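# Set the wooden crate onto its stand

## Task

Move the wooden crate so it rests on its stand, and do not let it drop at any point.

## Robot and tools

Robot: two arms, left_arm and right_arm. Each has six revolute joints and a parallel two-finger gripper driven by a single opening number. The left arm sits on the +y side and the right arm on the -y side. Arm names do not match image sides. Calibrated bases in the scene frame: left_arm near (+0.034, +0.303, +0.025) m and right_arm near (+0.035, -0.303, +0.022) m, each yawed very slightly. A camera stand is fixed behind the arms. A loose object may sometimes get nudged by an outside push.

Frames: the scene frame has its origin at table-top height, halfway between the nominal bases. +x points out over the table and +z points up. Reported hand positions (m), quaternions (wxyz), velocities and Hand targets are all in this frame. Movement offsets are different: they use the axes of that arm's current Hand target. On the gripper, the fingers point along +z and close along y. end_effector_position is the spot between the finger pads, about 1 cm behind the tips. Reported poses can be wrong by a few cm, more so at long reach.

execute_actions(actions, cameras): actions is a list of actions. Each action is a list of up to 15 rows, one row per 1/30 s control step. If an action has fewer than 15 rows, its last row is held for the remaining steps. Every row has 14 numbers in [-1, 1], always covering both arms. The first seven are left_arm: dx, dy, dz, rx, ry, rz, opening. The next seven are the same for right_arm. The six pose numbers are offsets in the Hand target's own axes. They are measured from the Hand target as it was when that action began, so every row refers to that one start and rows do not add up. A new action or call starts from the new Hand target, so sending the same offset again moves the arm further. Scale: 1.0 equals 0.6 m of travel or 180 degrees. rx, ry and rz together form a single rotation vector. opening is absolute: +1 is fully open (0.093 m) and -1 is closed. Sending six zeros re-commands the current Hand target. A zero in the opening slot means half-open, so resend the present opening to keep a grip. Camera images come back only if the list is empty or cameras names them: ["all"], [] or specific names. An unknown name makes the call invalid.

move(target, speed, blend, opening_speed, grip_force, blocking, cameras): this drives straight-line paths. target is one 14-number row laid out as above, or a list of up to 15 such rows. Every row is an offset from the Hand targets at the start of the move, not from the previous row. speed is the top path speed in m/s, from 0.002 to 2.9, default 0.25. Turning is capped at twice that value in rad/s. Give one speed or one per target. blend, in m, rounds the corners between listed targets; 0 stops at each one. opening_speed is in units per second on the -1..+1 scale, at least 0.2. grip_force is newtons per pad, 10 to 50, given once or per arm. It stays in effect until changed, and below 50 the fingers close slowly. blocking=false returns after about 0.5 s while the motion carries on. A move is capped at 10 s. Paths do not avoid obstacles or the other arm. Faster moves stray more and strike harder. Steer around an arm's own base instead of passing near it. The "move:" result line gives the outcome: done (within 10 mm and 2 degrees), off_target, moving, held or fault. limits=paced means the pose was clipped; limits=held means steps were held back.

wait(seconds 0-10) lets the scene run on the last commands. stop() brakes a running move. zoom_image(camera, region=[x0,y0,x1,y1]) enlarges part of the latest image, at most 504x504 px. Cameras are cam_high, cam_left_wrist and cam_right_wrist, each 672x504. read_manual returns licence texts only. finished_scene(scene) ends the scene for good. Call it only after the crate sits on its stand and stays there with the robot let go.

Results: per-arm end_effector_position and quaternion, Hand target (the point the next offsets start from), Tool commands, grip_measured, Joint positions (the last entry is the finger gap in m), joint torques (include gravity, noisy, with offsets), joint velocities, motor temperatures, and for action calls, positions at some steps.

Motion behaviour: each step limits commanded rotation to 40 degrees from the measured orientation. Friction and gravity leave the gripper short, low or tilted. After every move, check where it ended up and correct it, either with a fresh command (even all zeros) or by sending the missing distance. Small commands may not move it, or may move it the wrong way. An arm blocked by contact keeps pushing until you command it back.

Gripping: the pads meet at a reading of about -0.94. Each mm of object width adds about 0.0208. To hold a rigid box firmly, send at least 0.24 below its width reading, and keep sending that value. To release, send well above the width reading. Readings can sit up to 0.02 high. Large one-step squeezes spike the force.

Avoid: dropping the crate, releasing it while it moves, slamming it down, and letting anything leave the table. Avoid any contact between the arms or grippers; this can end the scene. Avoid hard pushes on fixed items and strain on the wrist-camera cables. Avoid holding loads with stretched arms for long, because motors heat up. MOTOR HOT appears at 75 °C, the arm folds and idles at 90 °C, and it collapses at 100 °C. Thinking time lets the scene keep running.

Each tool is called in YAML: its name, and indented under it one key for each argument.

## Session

execute_actions:
  actions: []

zoom_image:
  camera: "cam_high"
  region: [200, 80, 530, 340]

Scene clock: 0.00 s.
left_arm: end_effector_position=(+0.4217, +0.3170, +0.1073) grip_measured=+1.000 end_effector_quat_wxyz=(+0.563, -0.034, +0.825, +0.025) | right_arm: end_effector_position=(+0.4060, -0.3217, +0.0962) grip_measured=+1.000 end_effector_quat_wxyz=(+0.551, +0.040, +0.830, -0.078)
Joint positions: left_arm=[0.024 1.561 0.362 0.825 -0.079 -0.028 0.093] | right_arm=[0.052 1.534 0.311 0.824 0.216 -0.002 0.093]
Joint velocities: within noise
Joint torques (N m): no reading
Motor temperatures (°C): left_arm=[29 30 33 28 28 26 28] | right_arm=[34 30 36 35 27 25 29]
Heat: left arm: 33 °C; right arm: 36 °C.
Hand target: left_arm +0.4285, +0.3163, +0.1229; +0.583, -0.036, +0.811, +0.021 | right_arm +0.4110, -0.3208, +0.1061; +0.564, +0.042, +0.822, -0.073
Tool commands: left_gripper/opening=+1.0 right_gripper/opening=+1.0

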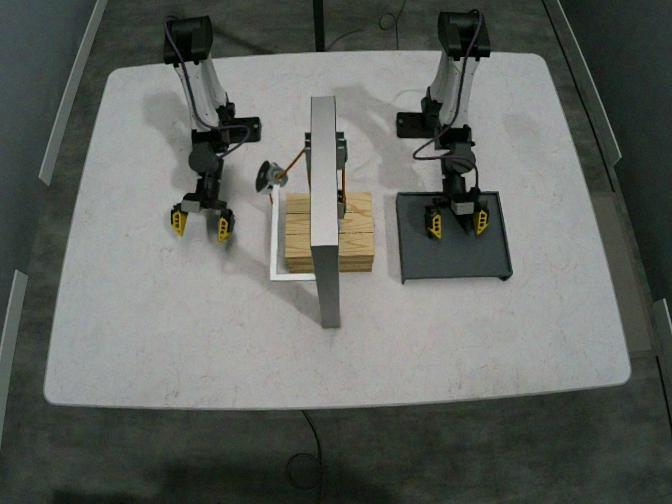

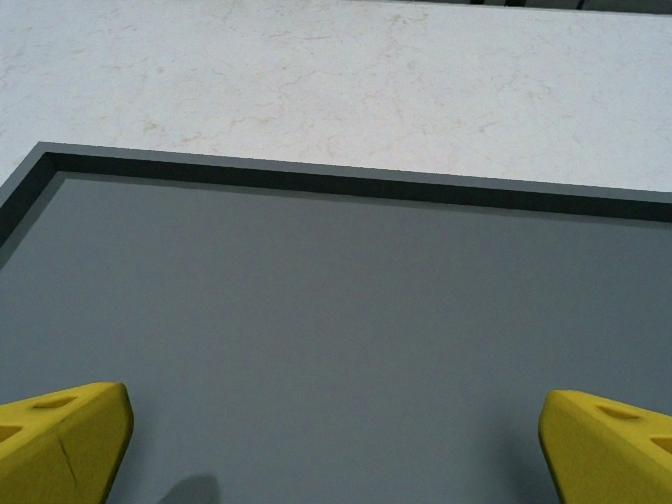

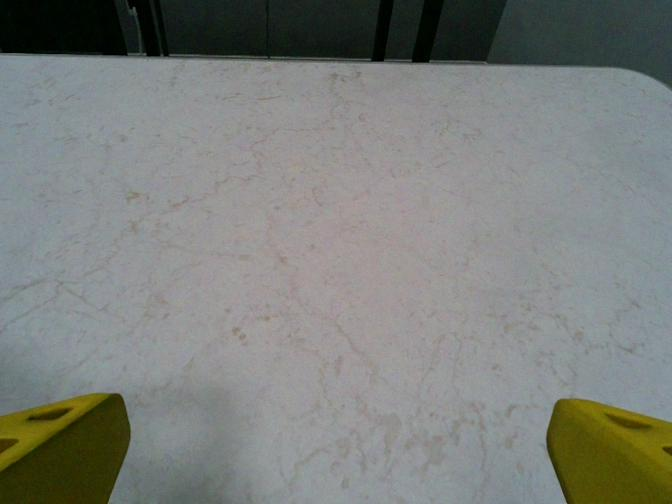

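Scaled by 1.527 from the camera's 672x504 image, which has a finer 960x720 frame.

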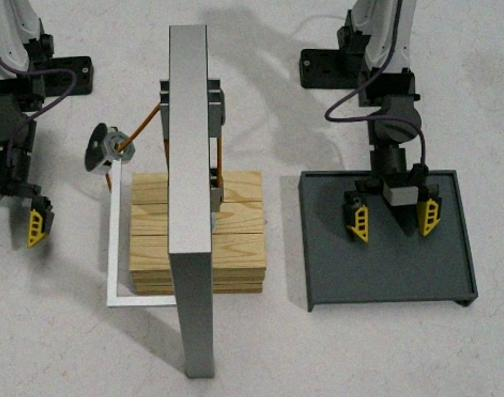

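move:
  target: [0.0157, 0.2718, -0.0123, 0.1201, 0.3968, -0.052, 1, -0.0157, 0.1373, -0.1938, -0.3539, -0.116, -0.0437, 0.3]
  cameras: ["all"]
  speed: 0.3

Scene clock: 35.27 s.
left_arm: end_effector_position=(+0.4050, +0.4750, +0.1067) grip_measured=+1.000 end_effector_quat_wxyz=(+0.009, -0.010, +0.982, -0.188) | right_arm: end_effector_position=(+0.3173, -0.2210, +0.1323) grip_measured=+0.302 end_effector_quat_wxyz=(+0.598, -0.293, +0.665, +0.338)
Joint positions: left_arm=[0.591 2.309 2.077 -1.532 0.329 0.58 0.093] | right_arm=[-0.278 1.695 0.139 1.401 -1.209 -0.046 0.06]
Joint torques (N m): left_arm=[-0.34 -10.62 8.47 -0.38 0.1 0.24] | right_arm=[0.02 -3.12 4.52 3.06 -0.53 0.01]
Motor temperatures (°C): left_arm=[29 33 36 33 28 26 28] | right_arm=[33 31 38 42 27 25 29]
Heat: left arm: 36 °C; right arm: 42 °C.
Hand target: left_arm +0.4051, +0.4780, +0.1153; +0.000, +0.000, +0.982, -0.190 | right_arm +0.3198, -0.2200, +0.1499; +0.627, -0.327, +0.627, +0.326
Off the commanded pose: left_arm 0.009 m, 2 deg | right_arm 0.018 m, 7 deg.
joint sent to its limit (left arm) — joint 4 (wrist pitch), lower limit. The joint targets are off in position, not in orientation.
move: off_target (right_arm)

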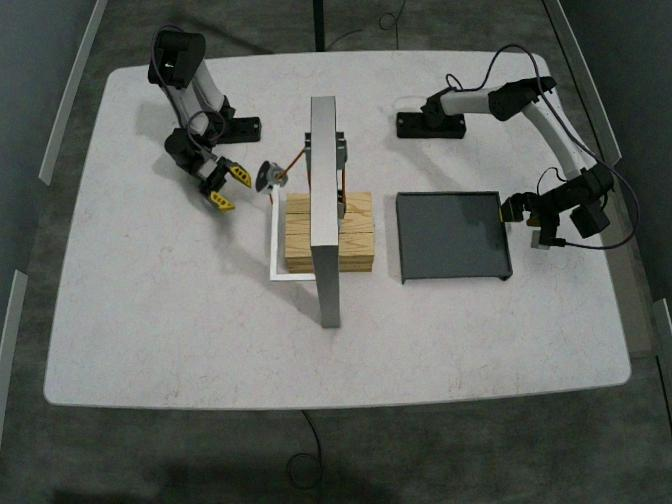

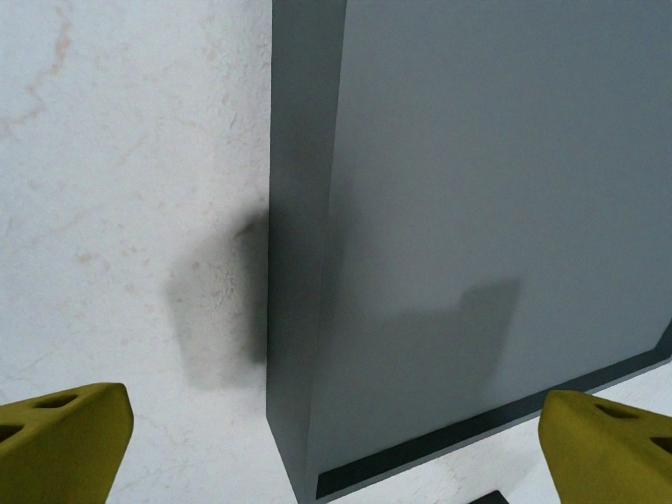

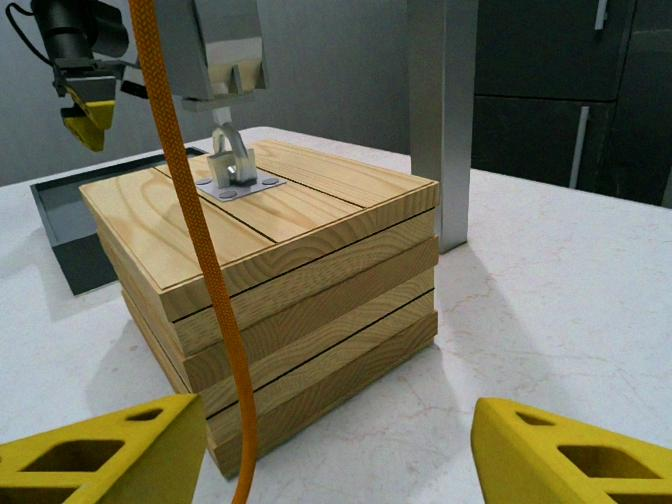

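move:
  target: [0, 0, 0, 0, 0, 0, 1, -0.03, 0.0445, 0.1269, 0, 0, 0, 0.3]
  cameras: ["cam_right_wrist", "cam_left_wrist"]
  speed: 0.12

zoom_image:
  camera: "cam_left_wrist"
  region: [200, 250, 500, 504]

Scene clock: 41.87 s.
left_arm: end_effector_position=(+0.4048, +0.4756, +0.1067) grip_measured=+1.000 end_effector_quat_wxyz=(+0.009, -0.010, +0.982, -0.188) | right_arm: end_effector_position=(+0.3372, -0.1454, +0.1547) grip_measured=+0.302 end_effector_quat_wxyz=(+0.615, -0.320, +0.642, +0.328)
Joint positions: left_arm=[0.592 2.309 2.077 -1.532 0.329 0.58 0.093] | right_arm=[0.104 1.649 0.208 1.396 -0.853 -0.006 0.06]
Joint torques (N m): left_arm=[-0.21 -10.62 8.46 -0.38 0.1 0.24] | right_arm=[0.68 -5.59 5.46 2.24 -0.1 0.01]
Heat: left arm: 36 °C; right arm: 44 °C.
Hand target: left_arm +0.4051, +0.4780, +0.1153; +0.000, +0.000, +0.982, -0.190 | right_arm +0.3417, -0.1423, +0.1679; +0.627, -0.327, +0.627, +0.326
Off the commanded pose: left_arm 0.009 m, 2 deg | right_arm 0.014 m, 2 deg.
joint sent to its limit (left arm) — joint 4 (wrist pitch), lower limit. The joint targets are off in position, not in orientation.
move: off_target (right_arm)
Images, in order (width x height): cam_left_wrist 672x504, cam_right_wrist 672x504.

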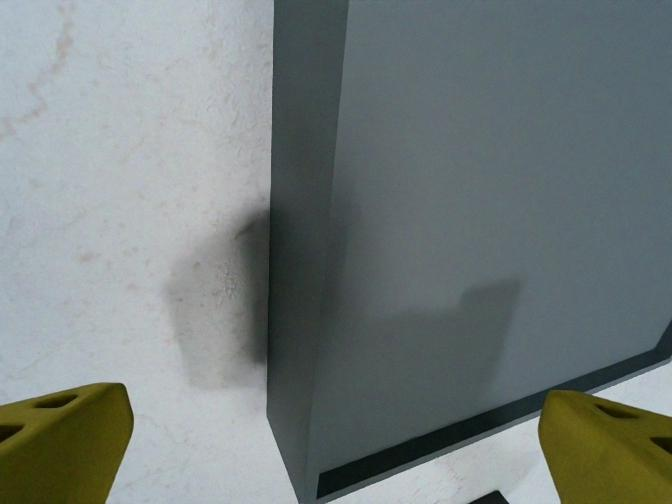

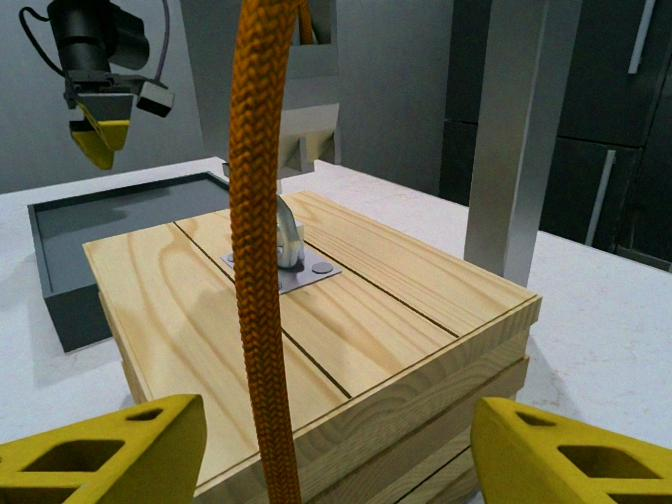

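Scaled by 1.680 from the camera's 672x504 image, which has a finer 960x720 frame.

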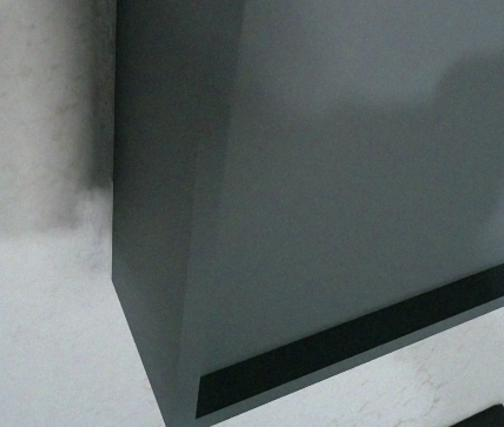

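move:
  target:
    - [0, 0.0092, 0.0832, 0, 0, 0, 1, 0, 0.0167, 0.003, 0, 0, 0, 0.3]
    - [0, 0.0092, 0.0832, 0, 0, 0, 1, 0, 0.0167, 0.003, 0, 0, 0, -1]
  cameras: ["all"]
  speed: 0.1

zoom_image:
  camera: "cam_left_wrist"
  region: [200, 250, 500, 504]

Scene clock: 54.27 s.
left_arm: end_effector_position=(+0.4032, +0.4654, +0.0679) grip_measured=+1.000 end_effector_quat_wxyz=(-0.001, -0.002, +0.981, -0.193) | right_arm: end_effector_position=(+0.3351, -0.1359, +0.1601) grip_measured=-0.967 end_effector_quat_wxyz=(+0.620, -0.324, +0.636, +0.327)
Joint positions: left_arm=[0.572 2.315 1.93 -1.397 0.327 0.58 0.093] | right_arm=[0.148 1.631 0.208 1.396 -0.813 -0.006 0]
Joint torques (N m): left_arm=[-0.59 -10.56 4.97 -0.05 0.12 0.08] | right_arm=[0.66 -5.6 3.73 2.3 -0.09 0]
Motor temperatures (°C): left_arm=[29 39 37 31 28 26 28] | right_arm=[33 32 38 44 27 25 29]
Heat: left arm: 39 °C; right arm: 44 °C.
Hand target: left_arm +0.4051, +0.4645, +0.0669; +0.000, +0.000, +0.982, -0.190 | right_arm +0.3345, -0.1351, +0.1679; +0.627, -0.327, +0.627, +0.326
Off the commanded pose: left_arm 0.002 m, 0 deg | right_arm 0.008 m, 1 deg.
move: done

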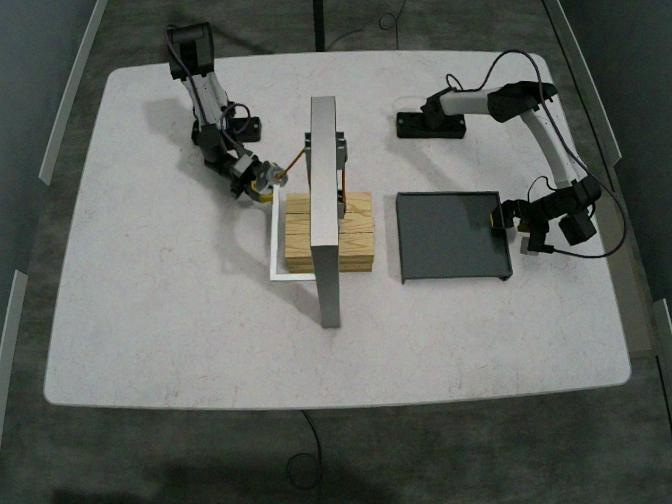

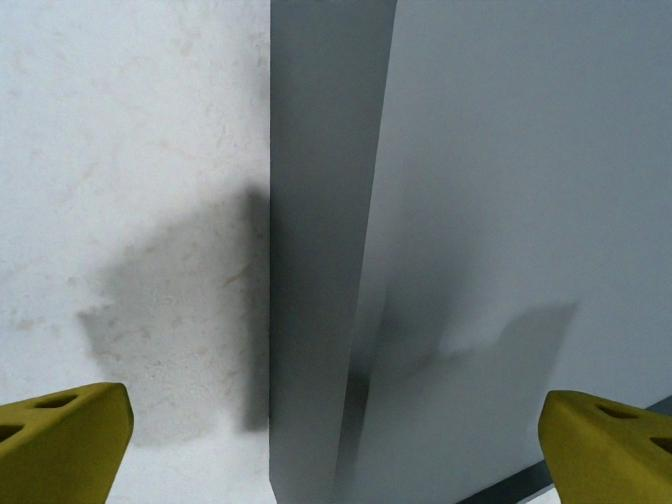

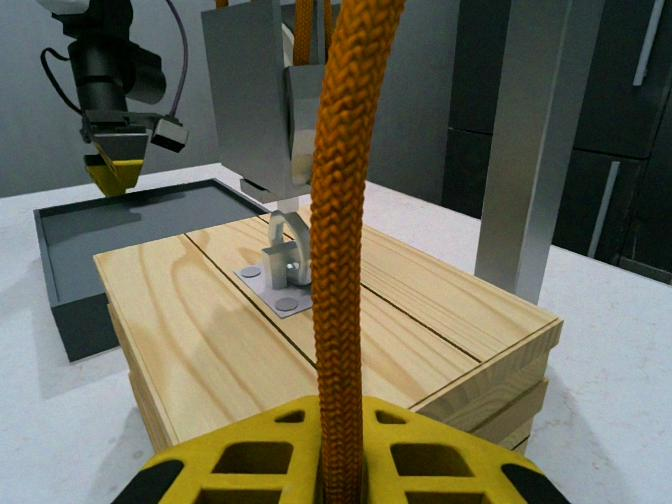

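Scaled by 1.680 from the camera's 672x504 image, which has a finer 960x720 frame.

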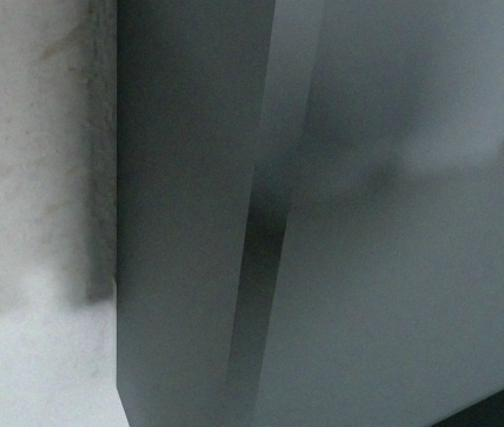

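move:
  target: [0, -0.006, 0, 0, 0, 0, -1, 0, 0, 0, 0, 0, 0, -1]
  cameras: ["cam_left_wrist", "cam_high"]
  opening_speed: 1.5

zoom_image:
  camera: "cam_left_wrist"
  region: [200, 250, 500, 504]

Scene clock: 59.30 s.
left_arm: end_effector_position=(+0.4030, +0.4611, +0.0656) grip_measured=-0.945 end_effector_quat_wxyz=(-0.006, +0.004, +0.981, -0.192) | right_arm: end_effector_position=(+0.3351, -0.1359, +0.1601) grip_measured=-0.967 end_effector_quat_wxyz=(+0.620, -0.324, +0.636, +0.327)
Joint positions: left_arm=[0.561 2.315 1.92 -1.394 0.323 0.581 0] | right_arm=[0.148 1.631 0.208 1.396 -0.813 -0.006 0]
Joint torques (N m): left_arm=[-0.72 -11.38 4.81 -0.06 0.18 0.07] | right_arm=[0.65 -5.6 3.64 2.3 -0.09 0]
Heat: left arm: 40 °C; right arm: 45 °C.
Hand target: left_arm +0.4051, +0.4611, +0.0682; +0.000, +0.000, +0.982, -0.190 | right_arm +0.3345, -0.1351, +0.1679; +0.627, -0.327, +0.627, +0.326
Off the commanded pose: left_arm 0.003 m, 1 deg | right_arm 0.008 m, 1 deg.
move: done
Images, in order (width x height): cam_high 672x504, cam_left_wrist 672x504.

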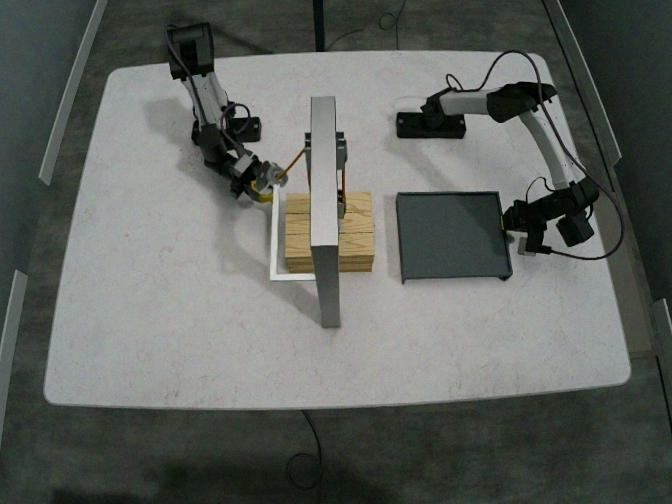

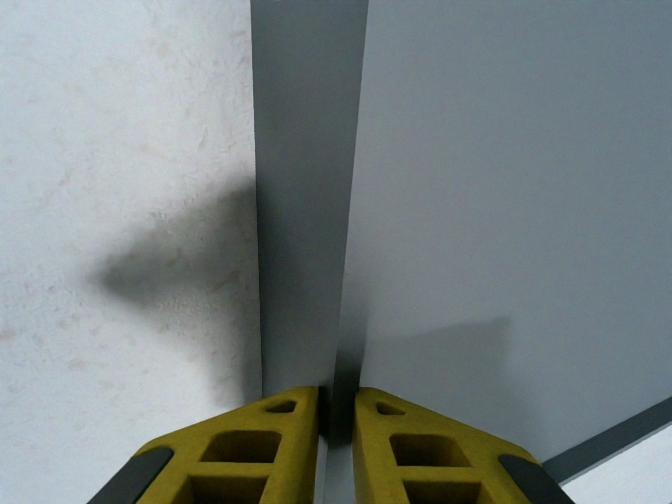

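Scaled by 1.680 from the camera's 672x504 image, which has a finer 960x720 frame.

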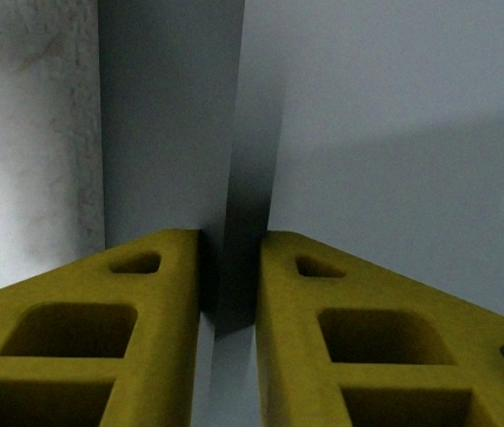

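move:
  target:
    - [0, 0, 0, 0, 0, 0, -1, 0.063, -0.081, -0.157, 0.08, 0.05, 0.02, -1]
    - [0, 0, 0, 0, 0, 0, -1, 0.097, -0.346, -0.419, 0.2186, 0.1331, 0.0489, -1]
    - [0, -0.0464, 0.0187, 0, 0, 0, -1, 0.138, -0.603, -0.728, 0.3279, 0.1259, 0.0732, -1]
  cameras: ["all"]
  speed: 0.09
  blend: [0.03, 0.03, 0]

zoom_image:
  camera: "cam_high"
  region: [220, 110, 500, 330]

Scene clock: 83.47 s.
left_arm: end_effector_position=(+0.4041, +0.4587, +0.0664) grip_measured=-0.945 end_effector_quat_wxyz=(+0.009, +0.000, +0.986, -0.164) | right_arm: end_effector_position=(+0.3759, -0.5495, +0.1053) grip_measured=-0.967 end_effector_quat_wxyz=(+0.682, -0.185, +0.682, +0.187)
Joint positions: left_arm=[0.543 2.25 1.831 -1.305 0.294 0.543 0] | right_arm=[-1.033 2.337 0.973 1.462 -1.571 0.103 0]
Joint torques (N m): left_arm=[-3.38 -11.48 2.89 -0.17 0.54 -0.14] | right_arm=[-14.24 -2.81 10.62 0.86 2.82 0.52]
Motor temperatures (°C): left_arm=[29 45 36 30 28 26 29] | right_arm=[37 32 38 43 30 25 30]
Heat: left arm: 45 °C; right arm: 43 °C.
Hand target: left_arm +0.4051, +0.4311, +0.0682; +0.000, +0.000, +0.982, -0.190 | right_arm +0.3800, -0.7005, +0.0856; +0.549, +0.022, +0.835, -0.010
Off the commanded pose: left_arm 0.028 m, 3 deg | right_arm 0.152 m, 43 deg; orientation clipped.
move: off_target (left_arm, right_arm); limits=paced

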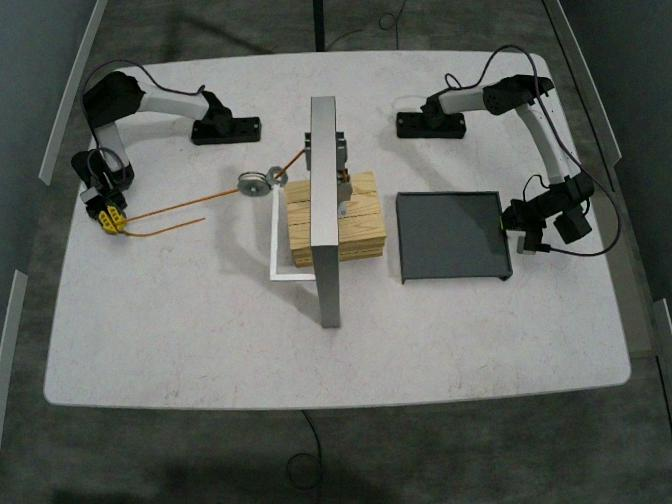

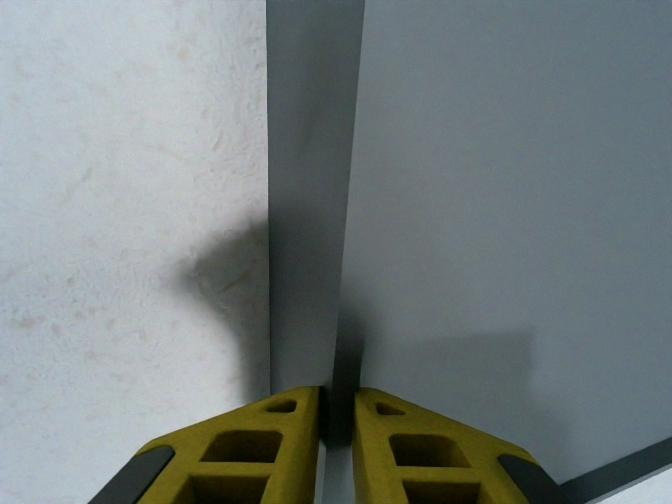

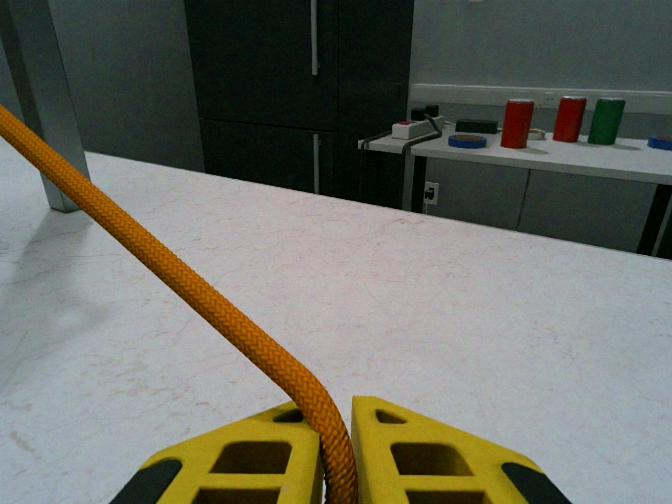

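Scaled by 1.800 from the camera's 672x504 image, which has a finer 960x720 frame.

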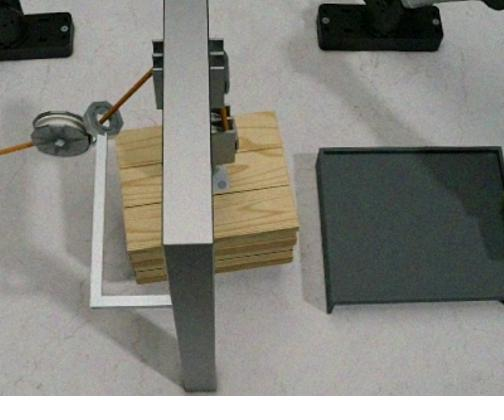

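move:
  target:
    - [0, 0, 0, 0, 0, 0, -1, 0.0123, -0.1165, 0.0115, 0, 0, 0, -1]
    - [0.01, -0.3727, 0.1499, 0, -0.01244, -0.03095, -1, 0.0123, -0.1165, 0.0115, 0, 0, 0, -1]
  cameras: ["all"]
  speed: [0.09, 0.08]
  blend: [0.005, 0]

zoom_image:
  camera: "cam_high"
  region: [220, 110, 500, 330]

Scene clock: 117.10 s.
left_arm: end_effector_position=(+0.3975, +0.2157, +0.0692) grip_measured=-0.948 end_effector_quat_wxyz=(+0.002, -0.063, +0.986, -0.153) | right_arm: end_effector_position=(+0.4133, -0.6159, +0.1011) grip_measured=-0.967 end_effector_quat_wxyz=(+0.687, -0.206, +0.677, +0.166)
Joint positions: left_arm=[-0.078 1.95 1.387 -0.951 0.303 -0.238 0] | right_arm=[-1.036 2.555 1.387 1.464 -1.574 0.238 0]
Joint torques (N m): left_arm=[-2.89 -8.53 3.38 0.84 0.76 -0.03] | right_arm=[-17.24 -3.6 10.32 0.57 2.07 0.61]
Motor temperatures (°C): left_arm=[30 50 35 30 28 26 30] | right_arm=[53 31 48 39 39 26 31]
Heat: left arm: 50 °C; right arm: 53 °C.
Hand target: left_arm +0.3990, +0.1901, +0.0684; +0.010, -0.051, +0.980, -0.190 | right_arm +0.3801, -0.7704, +0.0755; +0.553, +0.018, +0.833, -0.006
Off the commanded pose: left_arm 0.026 m, 5 deg | right_arm 0.160 m, 41 deg; orientation clipped.
move: off_target (left_arm, right_arm); limits=paced

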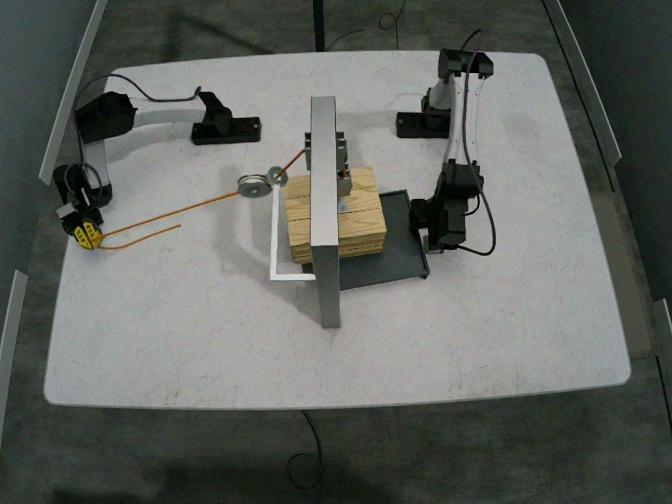

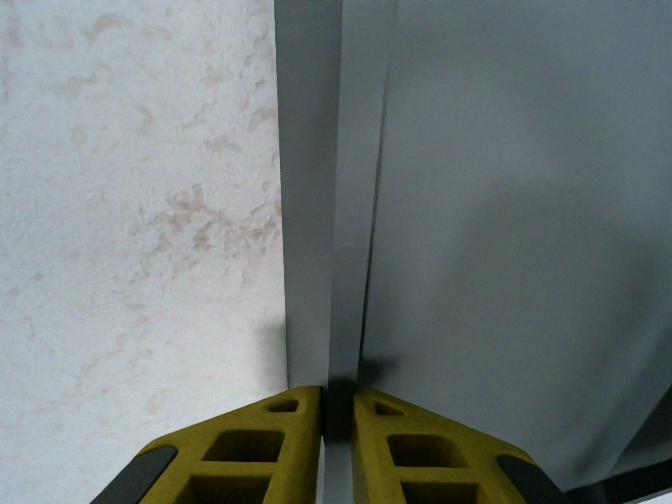

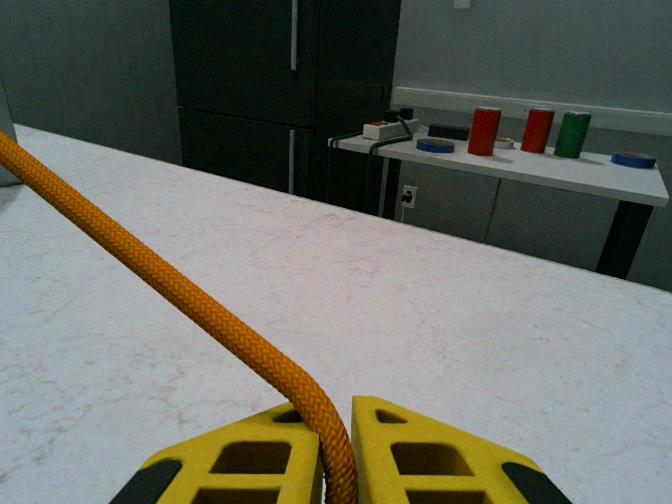

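Scaled by 1.800 from the camera's 672x504 image, which has a finer 960x720 frame.

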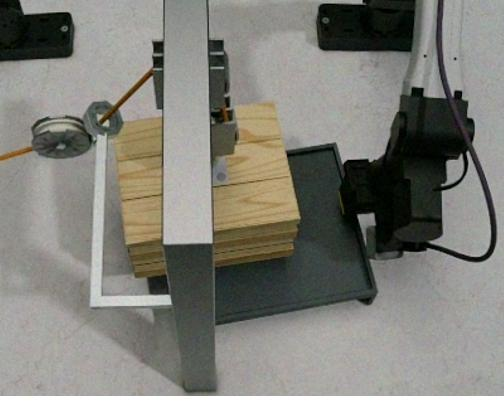

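move:
  target: [0.0135, -0.12, 0.0483, 0.0278, 0, 0, -1, -0.0123, 0.1, -0.005, 0, 0, 0, -1]
  cameras: ["cam_high", "cam_left_wrist"]
  speed: 0.06

zoom_image:
  camera: "cam_high"
  region: [220, 110, 500, 330]

Scene clock: 139.30 s.
left_arm: end_effector_position=(+0.3982, +0.1428, +0.0726) grip_measured=-0.948 end_effector_quat_wxyz=(+0.013, -0.077, +0.979, -0.188) | right_arm: end_effector_position=(+0.3948, -0.6070, +0.0905) grip_measured=-0.967 end_effector_quat_wxyz=(+0.682, -0.170, +0.687, +0.186)
Joint positions: left_arm=[-0.249 1.95 1.38 -0.84 0.344 -0.457 0] | right_arm=[-1.062 2.521 1.269 1.465 -1.576 0.238 0]
Joint torques (N m): left_arm=[-2.99 -6.45 4.68 1.14 0.9 0.09] | right_arm=[-10.32 -7.54 5.97 1.19 2.39 0.34]
Motor temperatures (°C): left_arm=[30 45 34 31 29 26 30] | right_arm=[61 33 47 38 39 26 31]
Heat: left arm: 45 °C; right arm: 61 °C.
Hand target: left_arm +0.3990, +0.1120, +0.0684; +0.012, -0.051, +0.971, -0.233 | right_arm +0.3824, -0.7105, +0.0840; +0.553, +0.018, +0.833, -0.006
Off the commanded pose: left_arm 0.031 m, 6 deg | right_arm 0.104 m, 38 deg.
move: off_target (left_arm, right_arm)
Images, in order (width x height): cam_high 672x504, cam_left_wrist 672x504.

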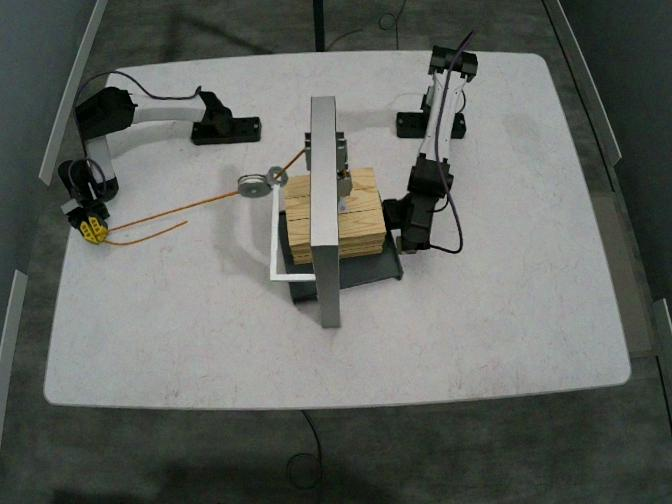

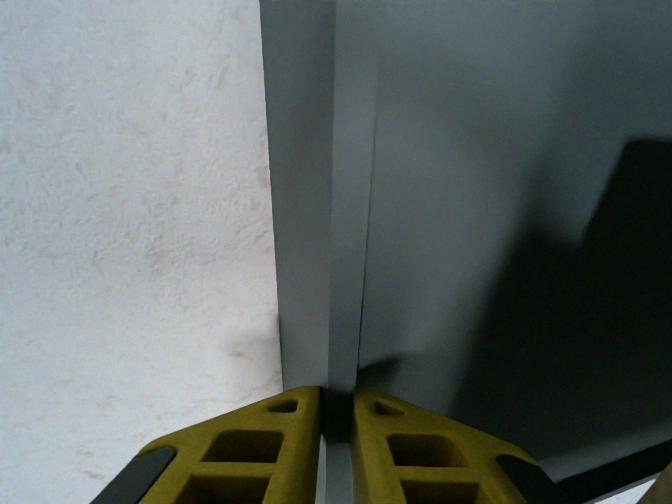

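Scaled by 1.800 from the camera's 672x504 image, which has a finer 960x720 frame.

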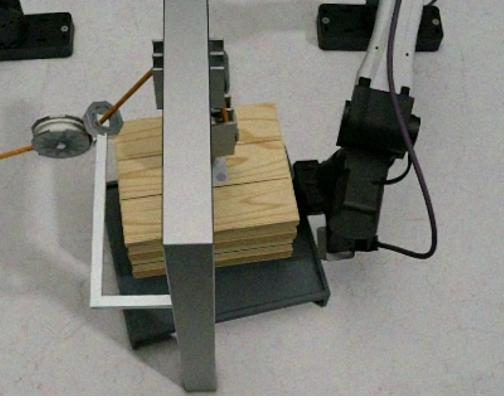

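zoom_image:
  camera: "cam_high"
  region: [270, 160, 420, 310]

Scaled by 3.360 from the camera's 672x504 image, which has a finer 960x720 frame.

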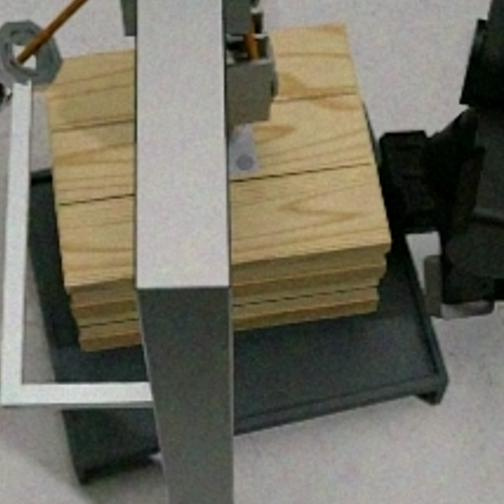

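move:
  target: [0.0603, 0.0192, 0.0015, 0, 0, 0, -1, 0, 0, 0, 0, 0, 0, -1]
  cameras: ["cam_high", "cam_left_wrist"]
  speed: 0.06

zoom_image:
  camera: "cam_high"
  region: [270, 160, 420, 310]

Scene clock: 156.83 s.
left_arm: end_effector_position=(+0.3957, +0.1430, +0.0738) grip_measured=-0.948 end_effector_quat_wxyz=(+0.067, -0.081, +0.972, -0.211) | right_arm: end_effector_position=(+0.3948, -0.6070, +0.0905) grip_measured=-0.967 end_effector_quat_wxyz=(+0.682, -0.170, +0.687, +0.186)
Joint positions: left_arm=[-0.249 1.847 1.218 -0.655 0.347 -0.488 0] | right_arm=[-1.062 2.521 1.269 1.465 -1.576 0.238 0]
Joint torques (N m): left_arm=[-3.9 -7.21 2.45 0.39 0.84 0.21] | right_arm=[-10.35 -7.57 5.91 1.19 2.4 0.36]
Motor temperatures (°C): left_arm=[30 42 34 31 29 26 30] | right_arm=[56 35 45 39 41 26 31]
Heat: left arm: 42 °C; right arm: 56 °C.
Hand target: left_arm +0.3620, +0.1181, +0.0624; +0.012, -0.051, +0.971, -0.233 | right_arm +0.3824, -0.7105, +0.0840; +0.553, +0.018, +0.833, -0.006
Off the commanded pose: left_arm 0.043 m, 8 deg | right_arm 0.104 m, 38 deg.
move: off_target (left_arm, right_arm)
Images, in order (width x height): cam_high 672x504, cam_left_wrist 672x504.

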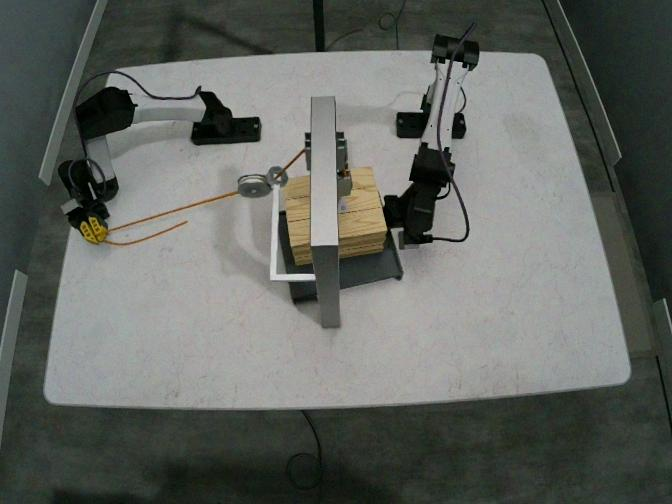

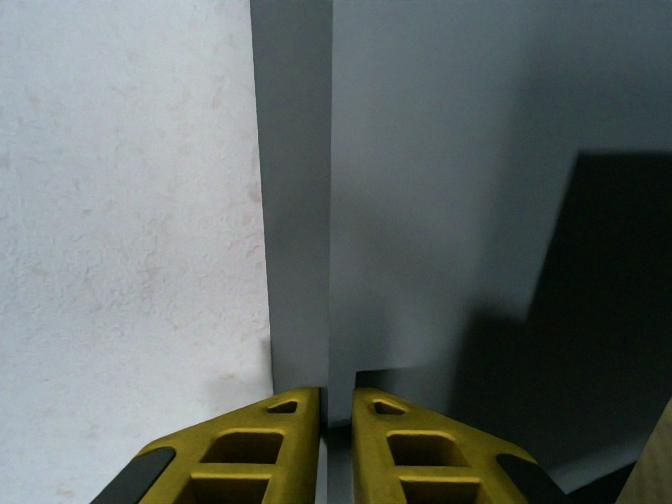

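Scaled by 3.360 from the camera's 672x504 image, which has a finer 960x720 frame.

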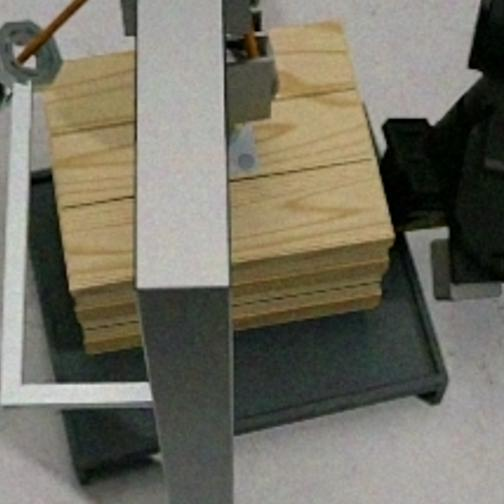

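move:
  target: [0.03, 0.006, 0, 0, 0.05, 0, -1, 0, 0, 0, 0, 0, 0, -1]
  cameras: ["cam_high", "cam_left_wrist"]
  speed: 0.06

zoom_image:
  camera: "cam_high"
  region: [270, 160, 420, 310]

Scene clock: 163.80 s.
left_arm: end_effector_position=(+0.3823, +0.1351, +0.0715) grip_measured=-0.948 end_effector_quat_wxyz=(+0.016, -0.068, +0.972, -0.224) | right_arm: end_effector_position=(+0.3948, -0.6070, +0.0905) grip_measured=-0.967 end_effector_quat_wxyz=(+0.682, -0.170, +0.687, +0.186)
Joint positions: left_arm=[-0.252 1.888 1.269 -0.758 0.412 -0.456 0] | right_arm=[-1.062 2.521 1.269 1.465 -1.576 0.238 0]
Joint torques (N m): left_arm=[-2.56 -5.38 5 -0.4 0.93 0.63] | right_arm=[-10.37 -7.54 5.94 1.19 2.4 0.36]
Motor temperatures (°C): left_arm=[30 42 34 31 29 26 30] | right_arm=[55 36 45 39 42 26 32]
Heat: left arm: 42 °C; right arm: 55 °C.
Hand target: left_arm +0.3438, +0.1194, +0.0608; -0.064, -0.032, +0.969, -0.236 | right_arm +0.3824, -0.7105, +0.0840; +0.553, +0.018, +0.833, -0.006
Off the commanded pose: left_arm 0.043 m, 10 deg | right_arm 0.104 m, 38 deg.
move: off_target (left_arm, right_arm)
Images, in order (width x height): cam_high 672x504, cam_left_wrist 672x504.

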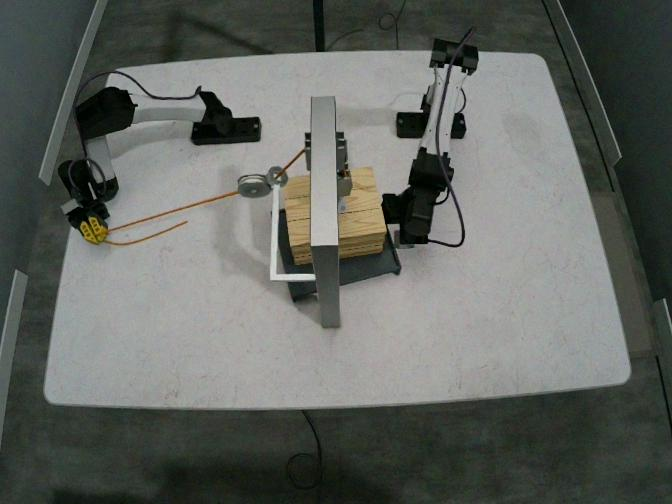

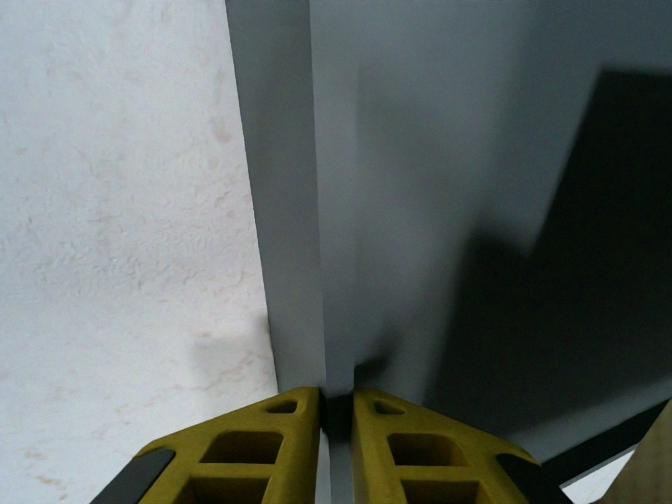

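Scaled by 3.360 from the camera's 672x504 image, which has a finer 960x720 frame.

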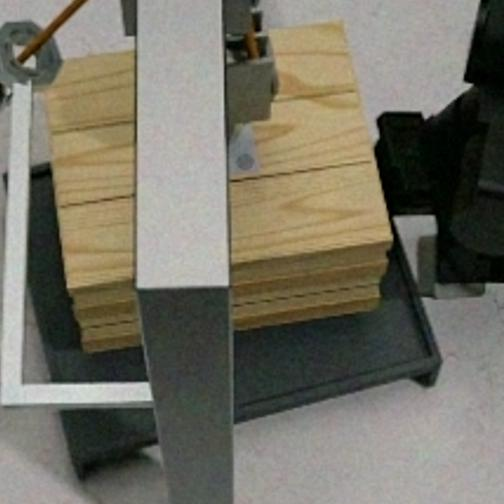

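move:
  target:
    - [-0.0618, 0.0092, -0.0347, 0, -0.05, 0, -1, 0, 0, 0, 0, 0, 0, -1]
    - [-0.0618, 0.0092, -0.0347, 0, -0.05, 0, -0.35, 0, 0, 0, 0, 0, 0, -1]
    - [-0.0528, 0.0093, -0.1165, 0, -0.05, 0, -0.35, 0, 0, 0, 0, 0, 0, -1]
    - [-0.2035, 0.0807, -0.1763, 0, -0.05, 0, -1, 0, 0, 0, 0, 0, 0, -1]
    - [-0.2163, 0.1137, -0.0872, 0, -0.05, 0, -1, 0, 0, 0, 0, 0, 0, -1]
  cameras: ["cam_high", "cam_left_wrist"]
  speed: [0.1, 0.1, 0.15, 0.2, 0.12]

zoom_image:
  camera: "cam_high"
  region: [270, 160, 420, 310]

Scene clock: 186.83 s.
left_arm: end_effector_position=(+0.4670, +0.2123, +0.0549) grip_measured=-0.984 end_effector_quat_wxyz=(+0.002, -0.054, +0.973, -0.223) | right_arm: end_effector_position=(+0.3948, -0.6070, +0.0905) grip_measured=-0.967 end_effector_quat_wxyz=(+0.682, -0.170, +0.687, +0.186)
Joint positions: left_arm=[-0.018 2.229 1.721 -1.012 0.447 -0.164 0] | right_arm=[-1.062 2.521 1.269 1.465 -1.576 0.238 0]
Joint torques (N m): left_arm=[-0.72 -10.63 5.44 0.51 0.36 0.08] | right_arm=[-10.36 -7.58 5.97 1.21 2.4 0.33]
Heat: left arm: 41 °C; right arm: 53 °C.
Hand target: left_arm +0.4716, +0.2082, +0.0577; +0.012, -0.051, +0.971, -0.233 | right_arm +0.3824, -0.7105, +0.0840; +0.553, +0.018, +0.833, -0.006
Off the commanded pose: left_arm 0.007 m, 2 deg | right_arm 0.104 m, 38 deg.
move: off_target (right_arm); target 4's new opening was sent with left_arm's hand 0.012 m and 2 deg from that target
Images, in order (width x height): cam_high 672x504, cam_left_wrist 672x504.

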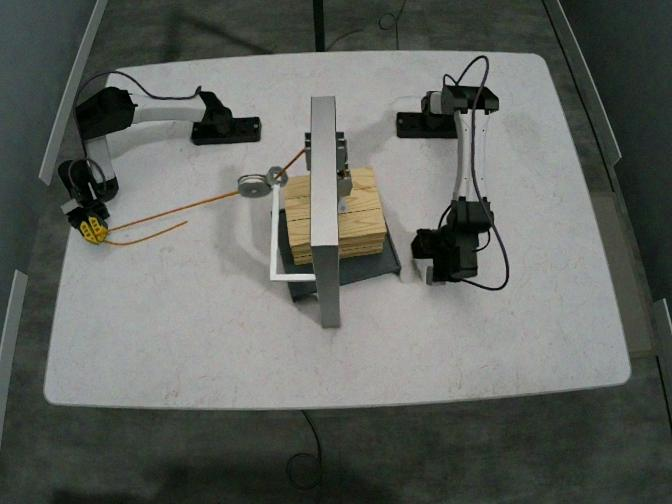

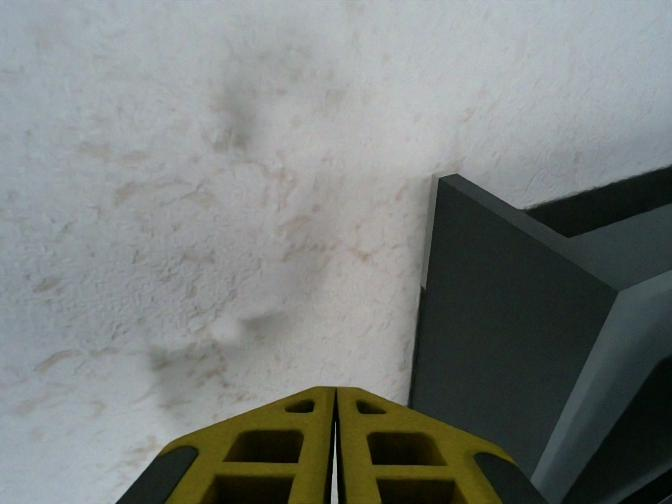

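Scaled by 3.360 from the camera's 672x504 image, which has a finer 960x720 frame.

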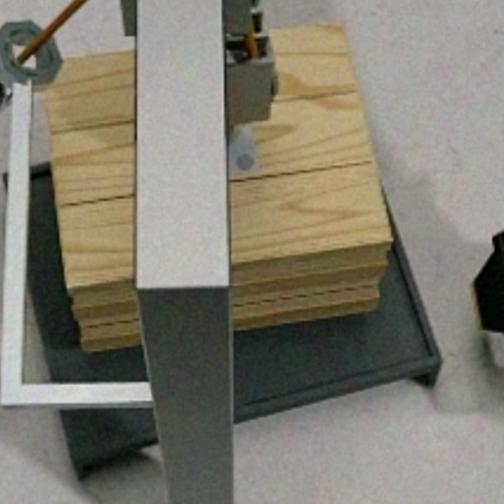

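move:
  target: [-0.018, -0.0734, 0.0374, 0, 0, 0, -1, 0, 0, 0, 0, 0, 0, -1]
  cameras: ["cam_high", "cam_left_wrist"]
  speed: 0.07

zoom_image:
  camera: "cam_high"
  region: [270, 160, 420, 310]

Scene clock: 199.83 s.
left_arm: end_effector_position=(+0.4729, +0.1740, +0.0493) grip_measured=-0.984 end_effector_quat_wxyz=(-0.013, -0.066, +0.973, -0.222) | right_arm: end_effector_position=(+0.3948, -0.6070, +0.0905) grip_measured=-0.967 end_effector_quat_wxyz=(+0.682, -0.170, +0.687, +0.186)
Joint positions: left_arm=[-0.104 2.282 1.789 -1.011 0.444 -0.278 0] | right_arm=[-1.062 2.521 1.269 1.465 -1.576 0.238 0]
Joint torques (N m): left_arm=[-1.7 -10.07 9.2 0.59 0.29 0.02] | right_arm=[-10.36 -7.57 5.91 1.2 2.4 0.36]
Heat: left arm: 45 °C; right arm: 52 °C.
Hand target: left_arm +0.4875, +0.1602, +0.0577; +0.012, -0.051, +0.971, -0.233 | right_arm +0.3824, -0.7105, +0.0840; +0.553, +0.018, +0.833, -0.006
Off the commanded pose: left_arm 0.022 m, 4 deg | right_arm 0.104 m, 38 deg.
move: off_target (left_arm, right_arm)
Images, in order (width x height): cam_high 672x504, cam_left_wrist 672x504.

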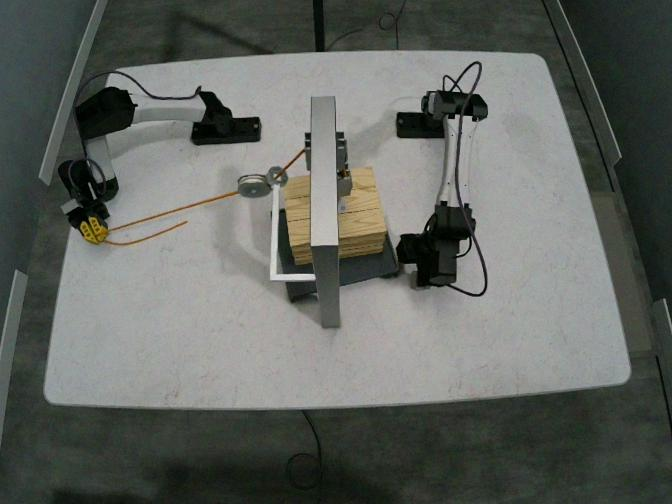

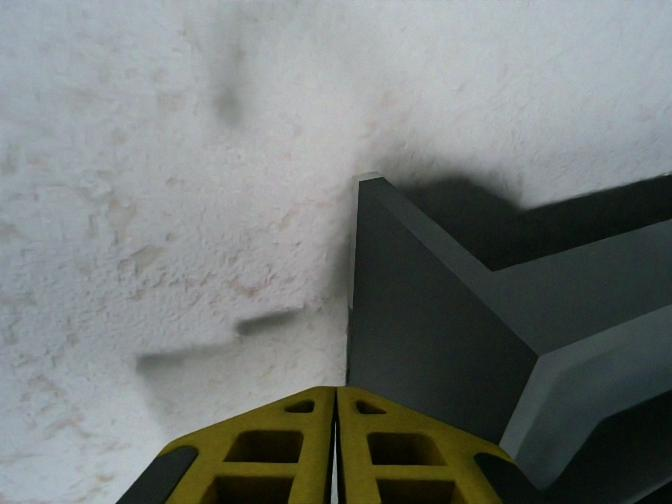

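Scaled by 3.360 from the camera's 672x504 image, which has a finer 960x720 frame.

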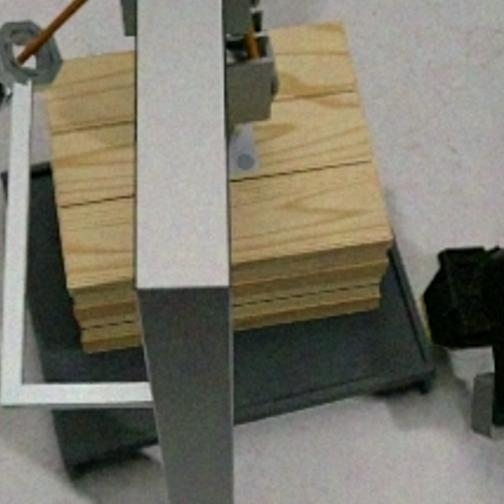

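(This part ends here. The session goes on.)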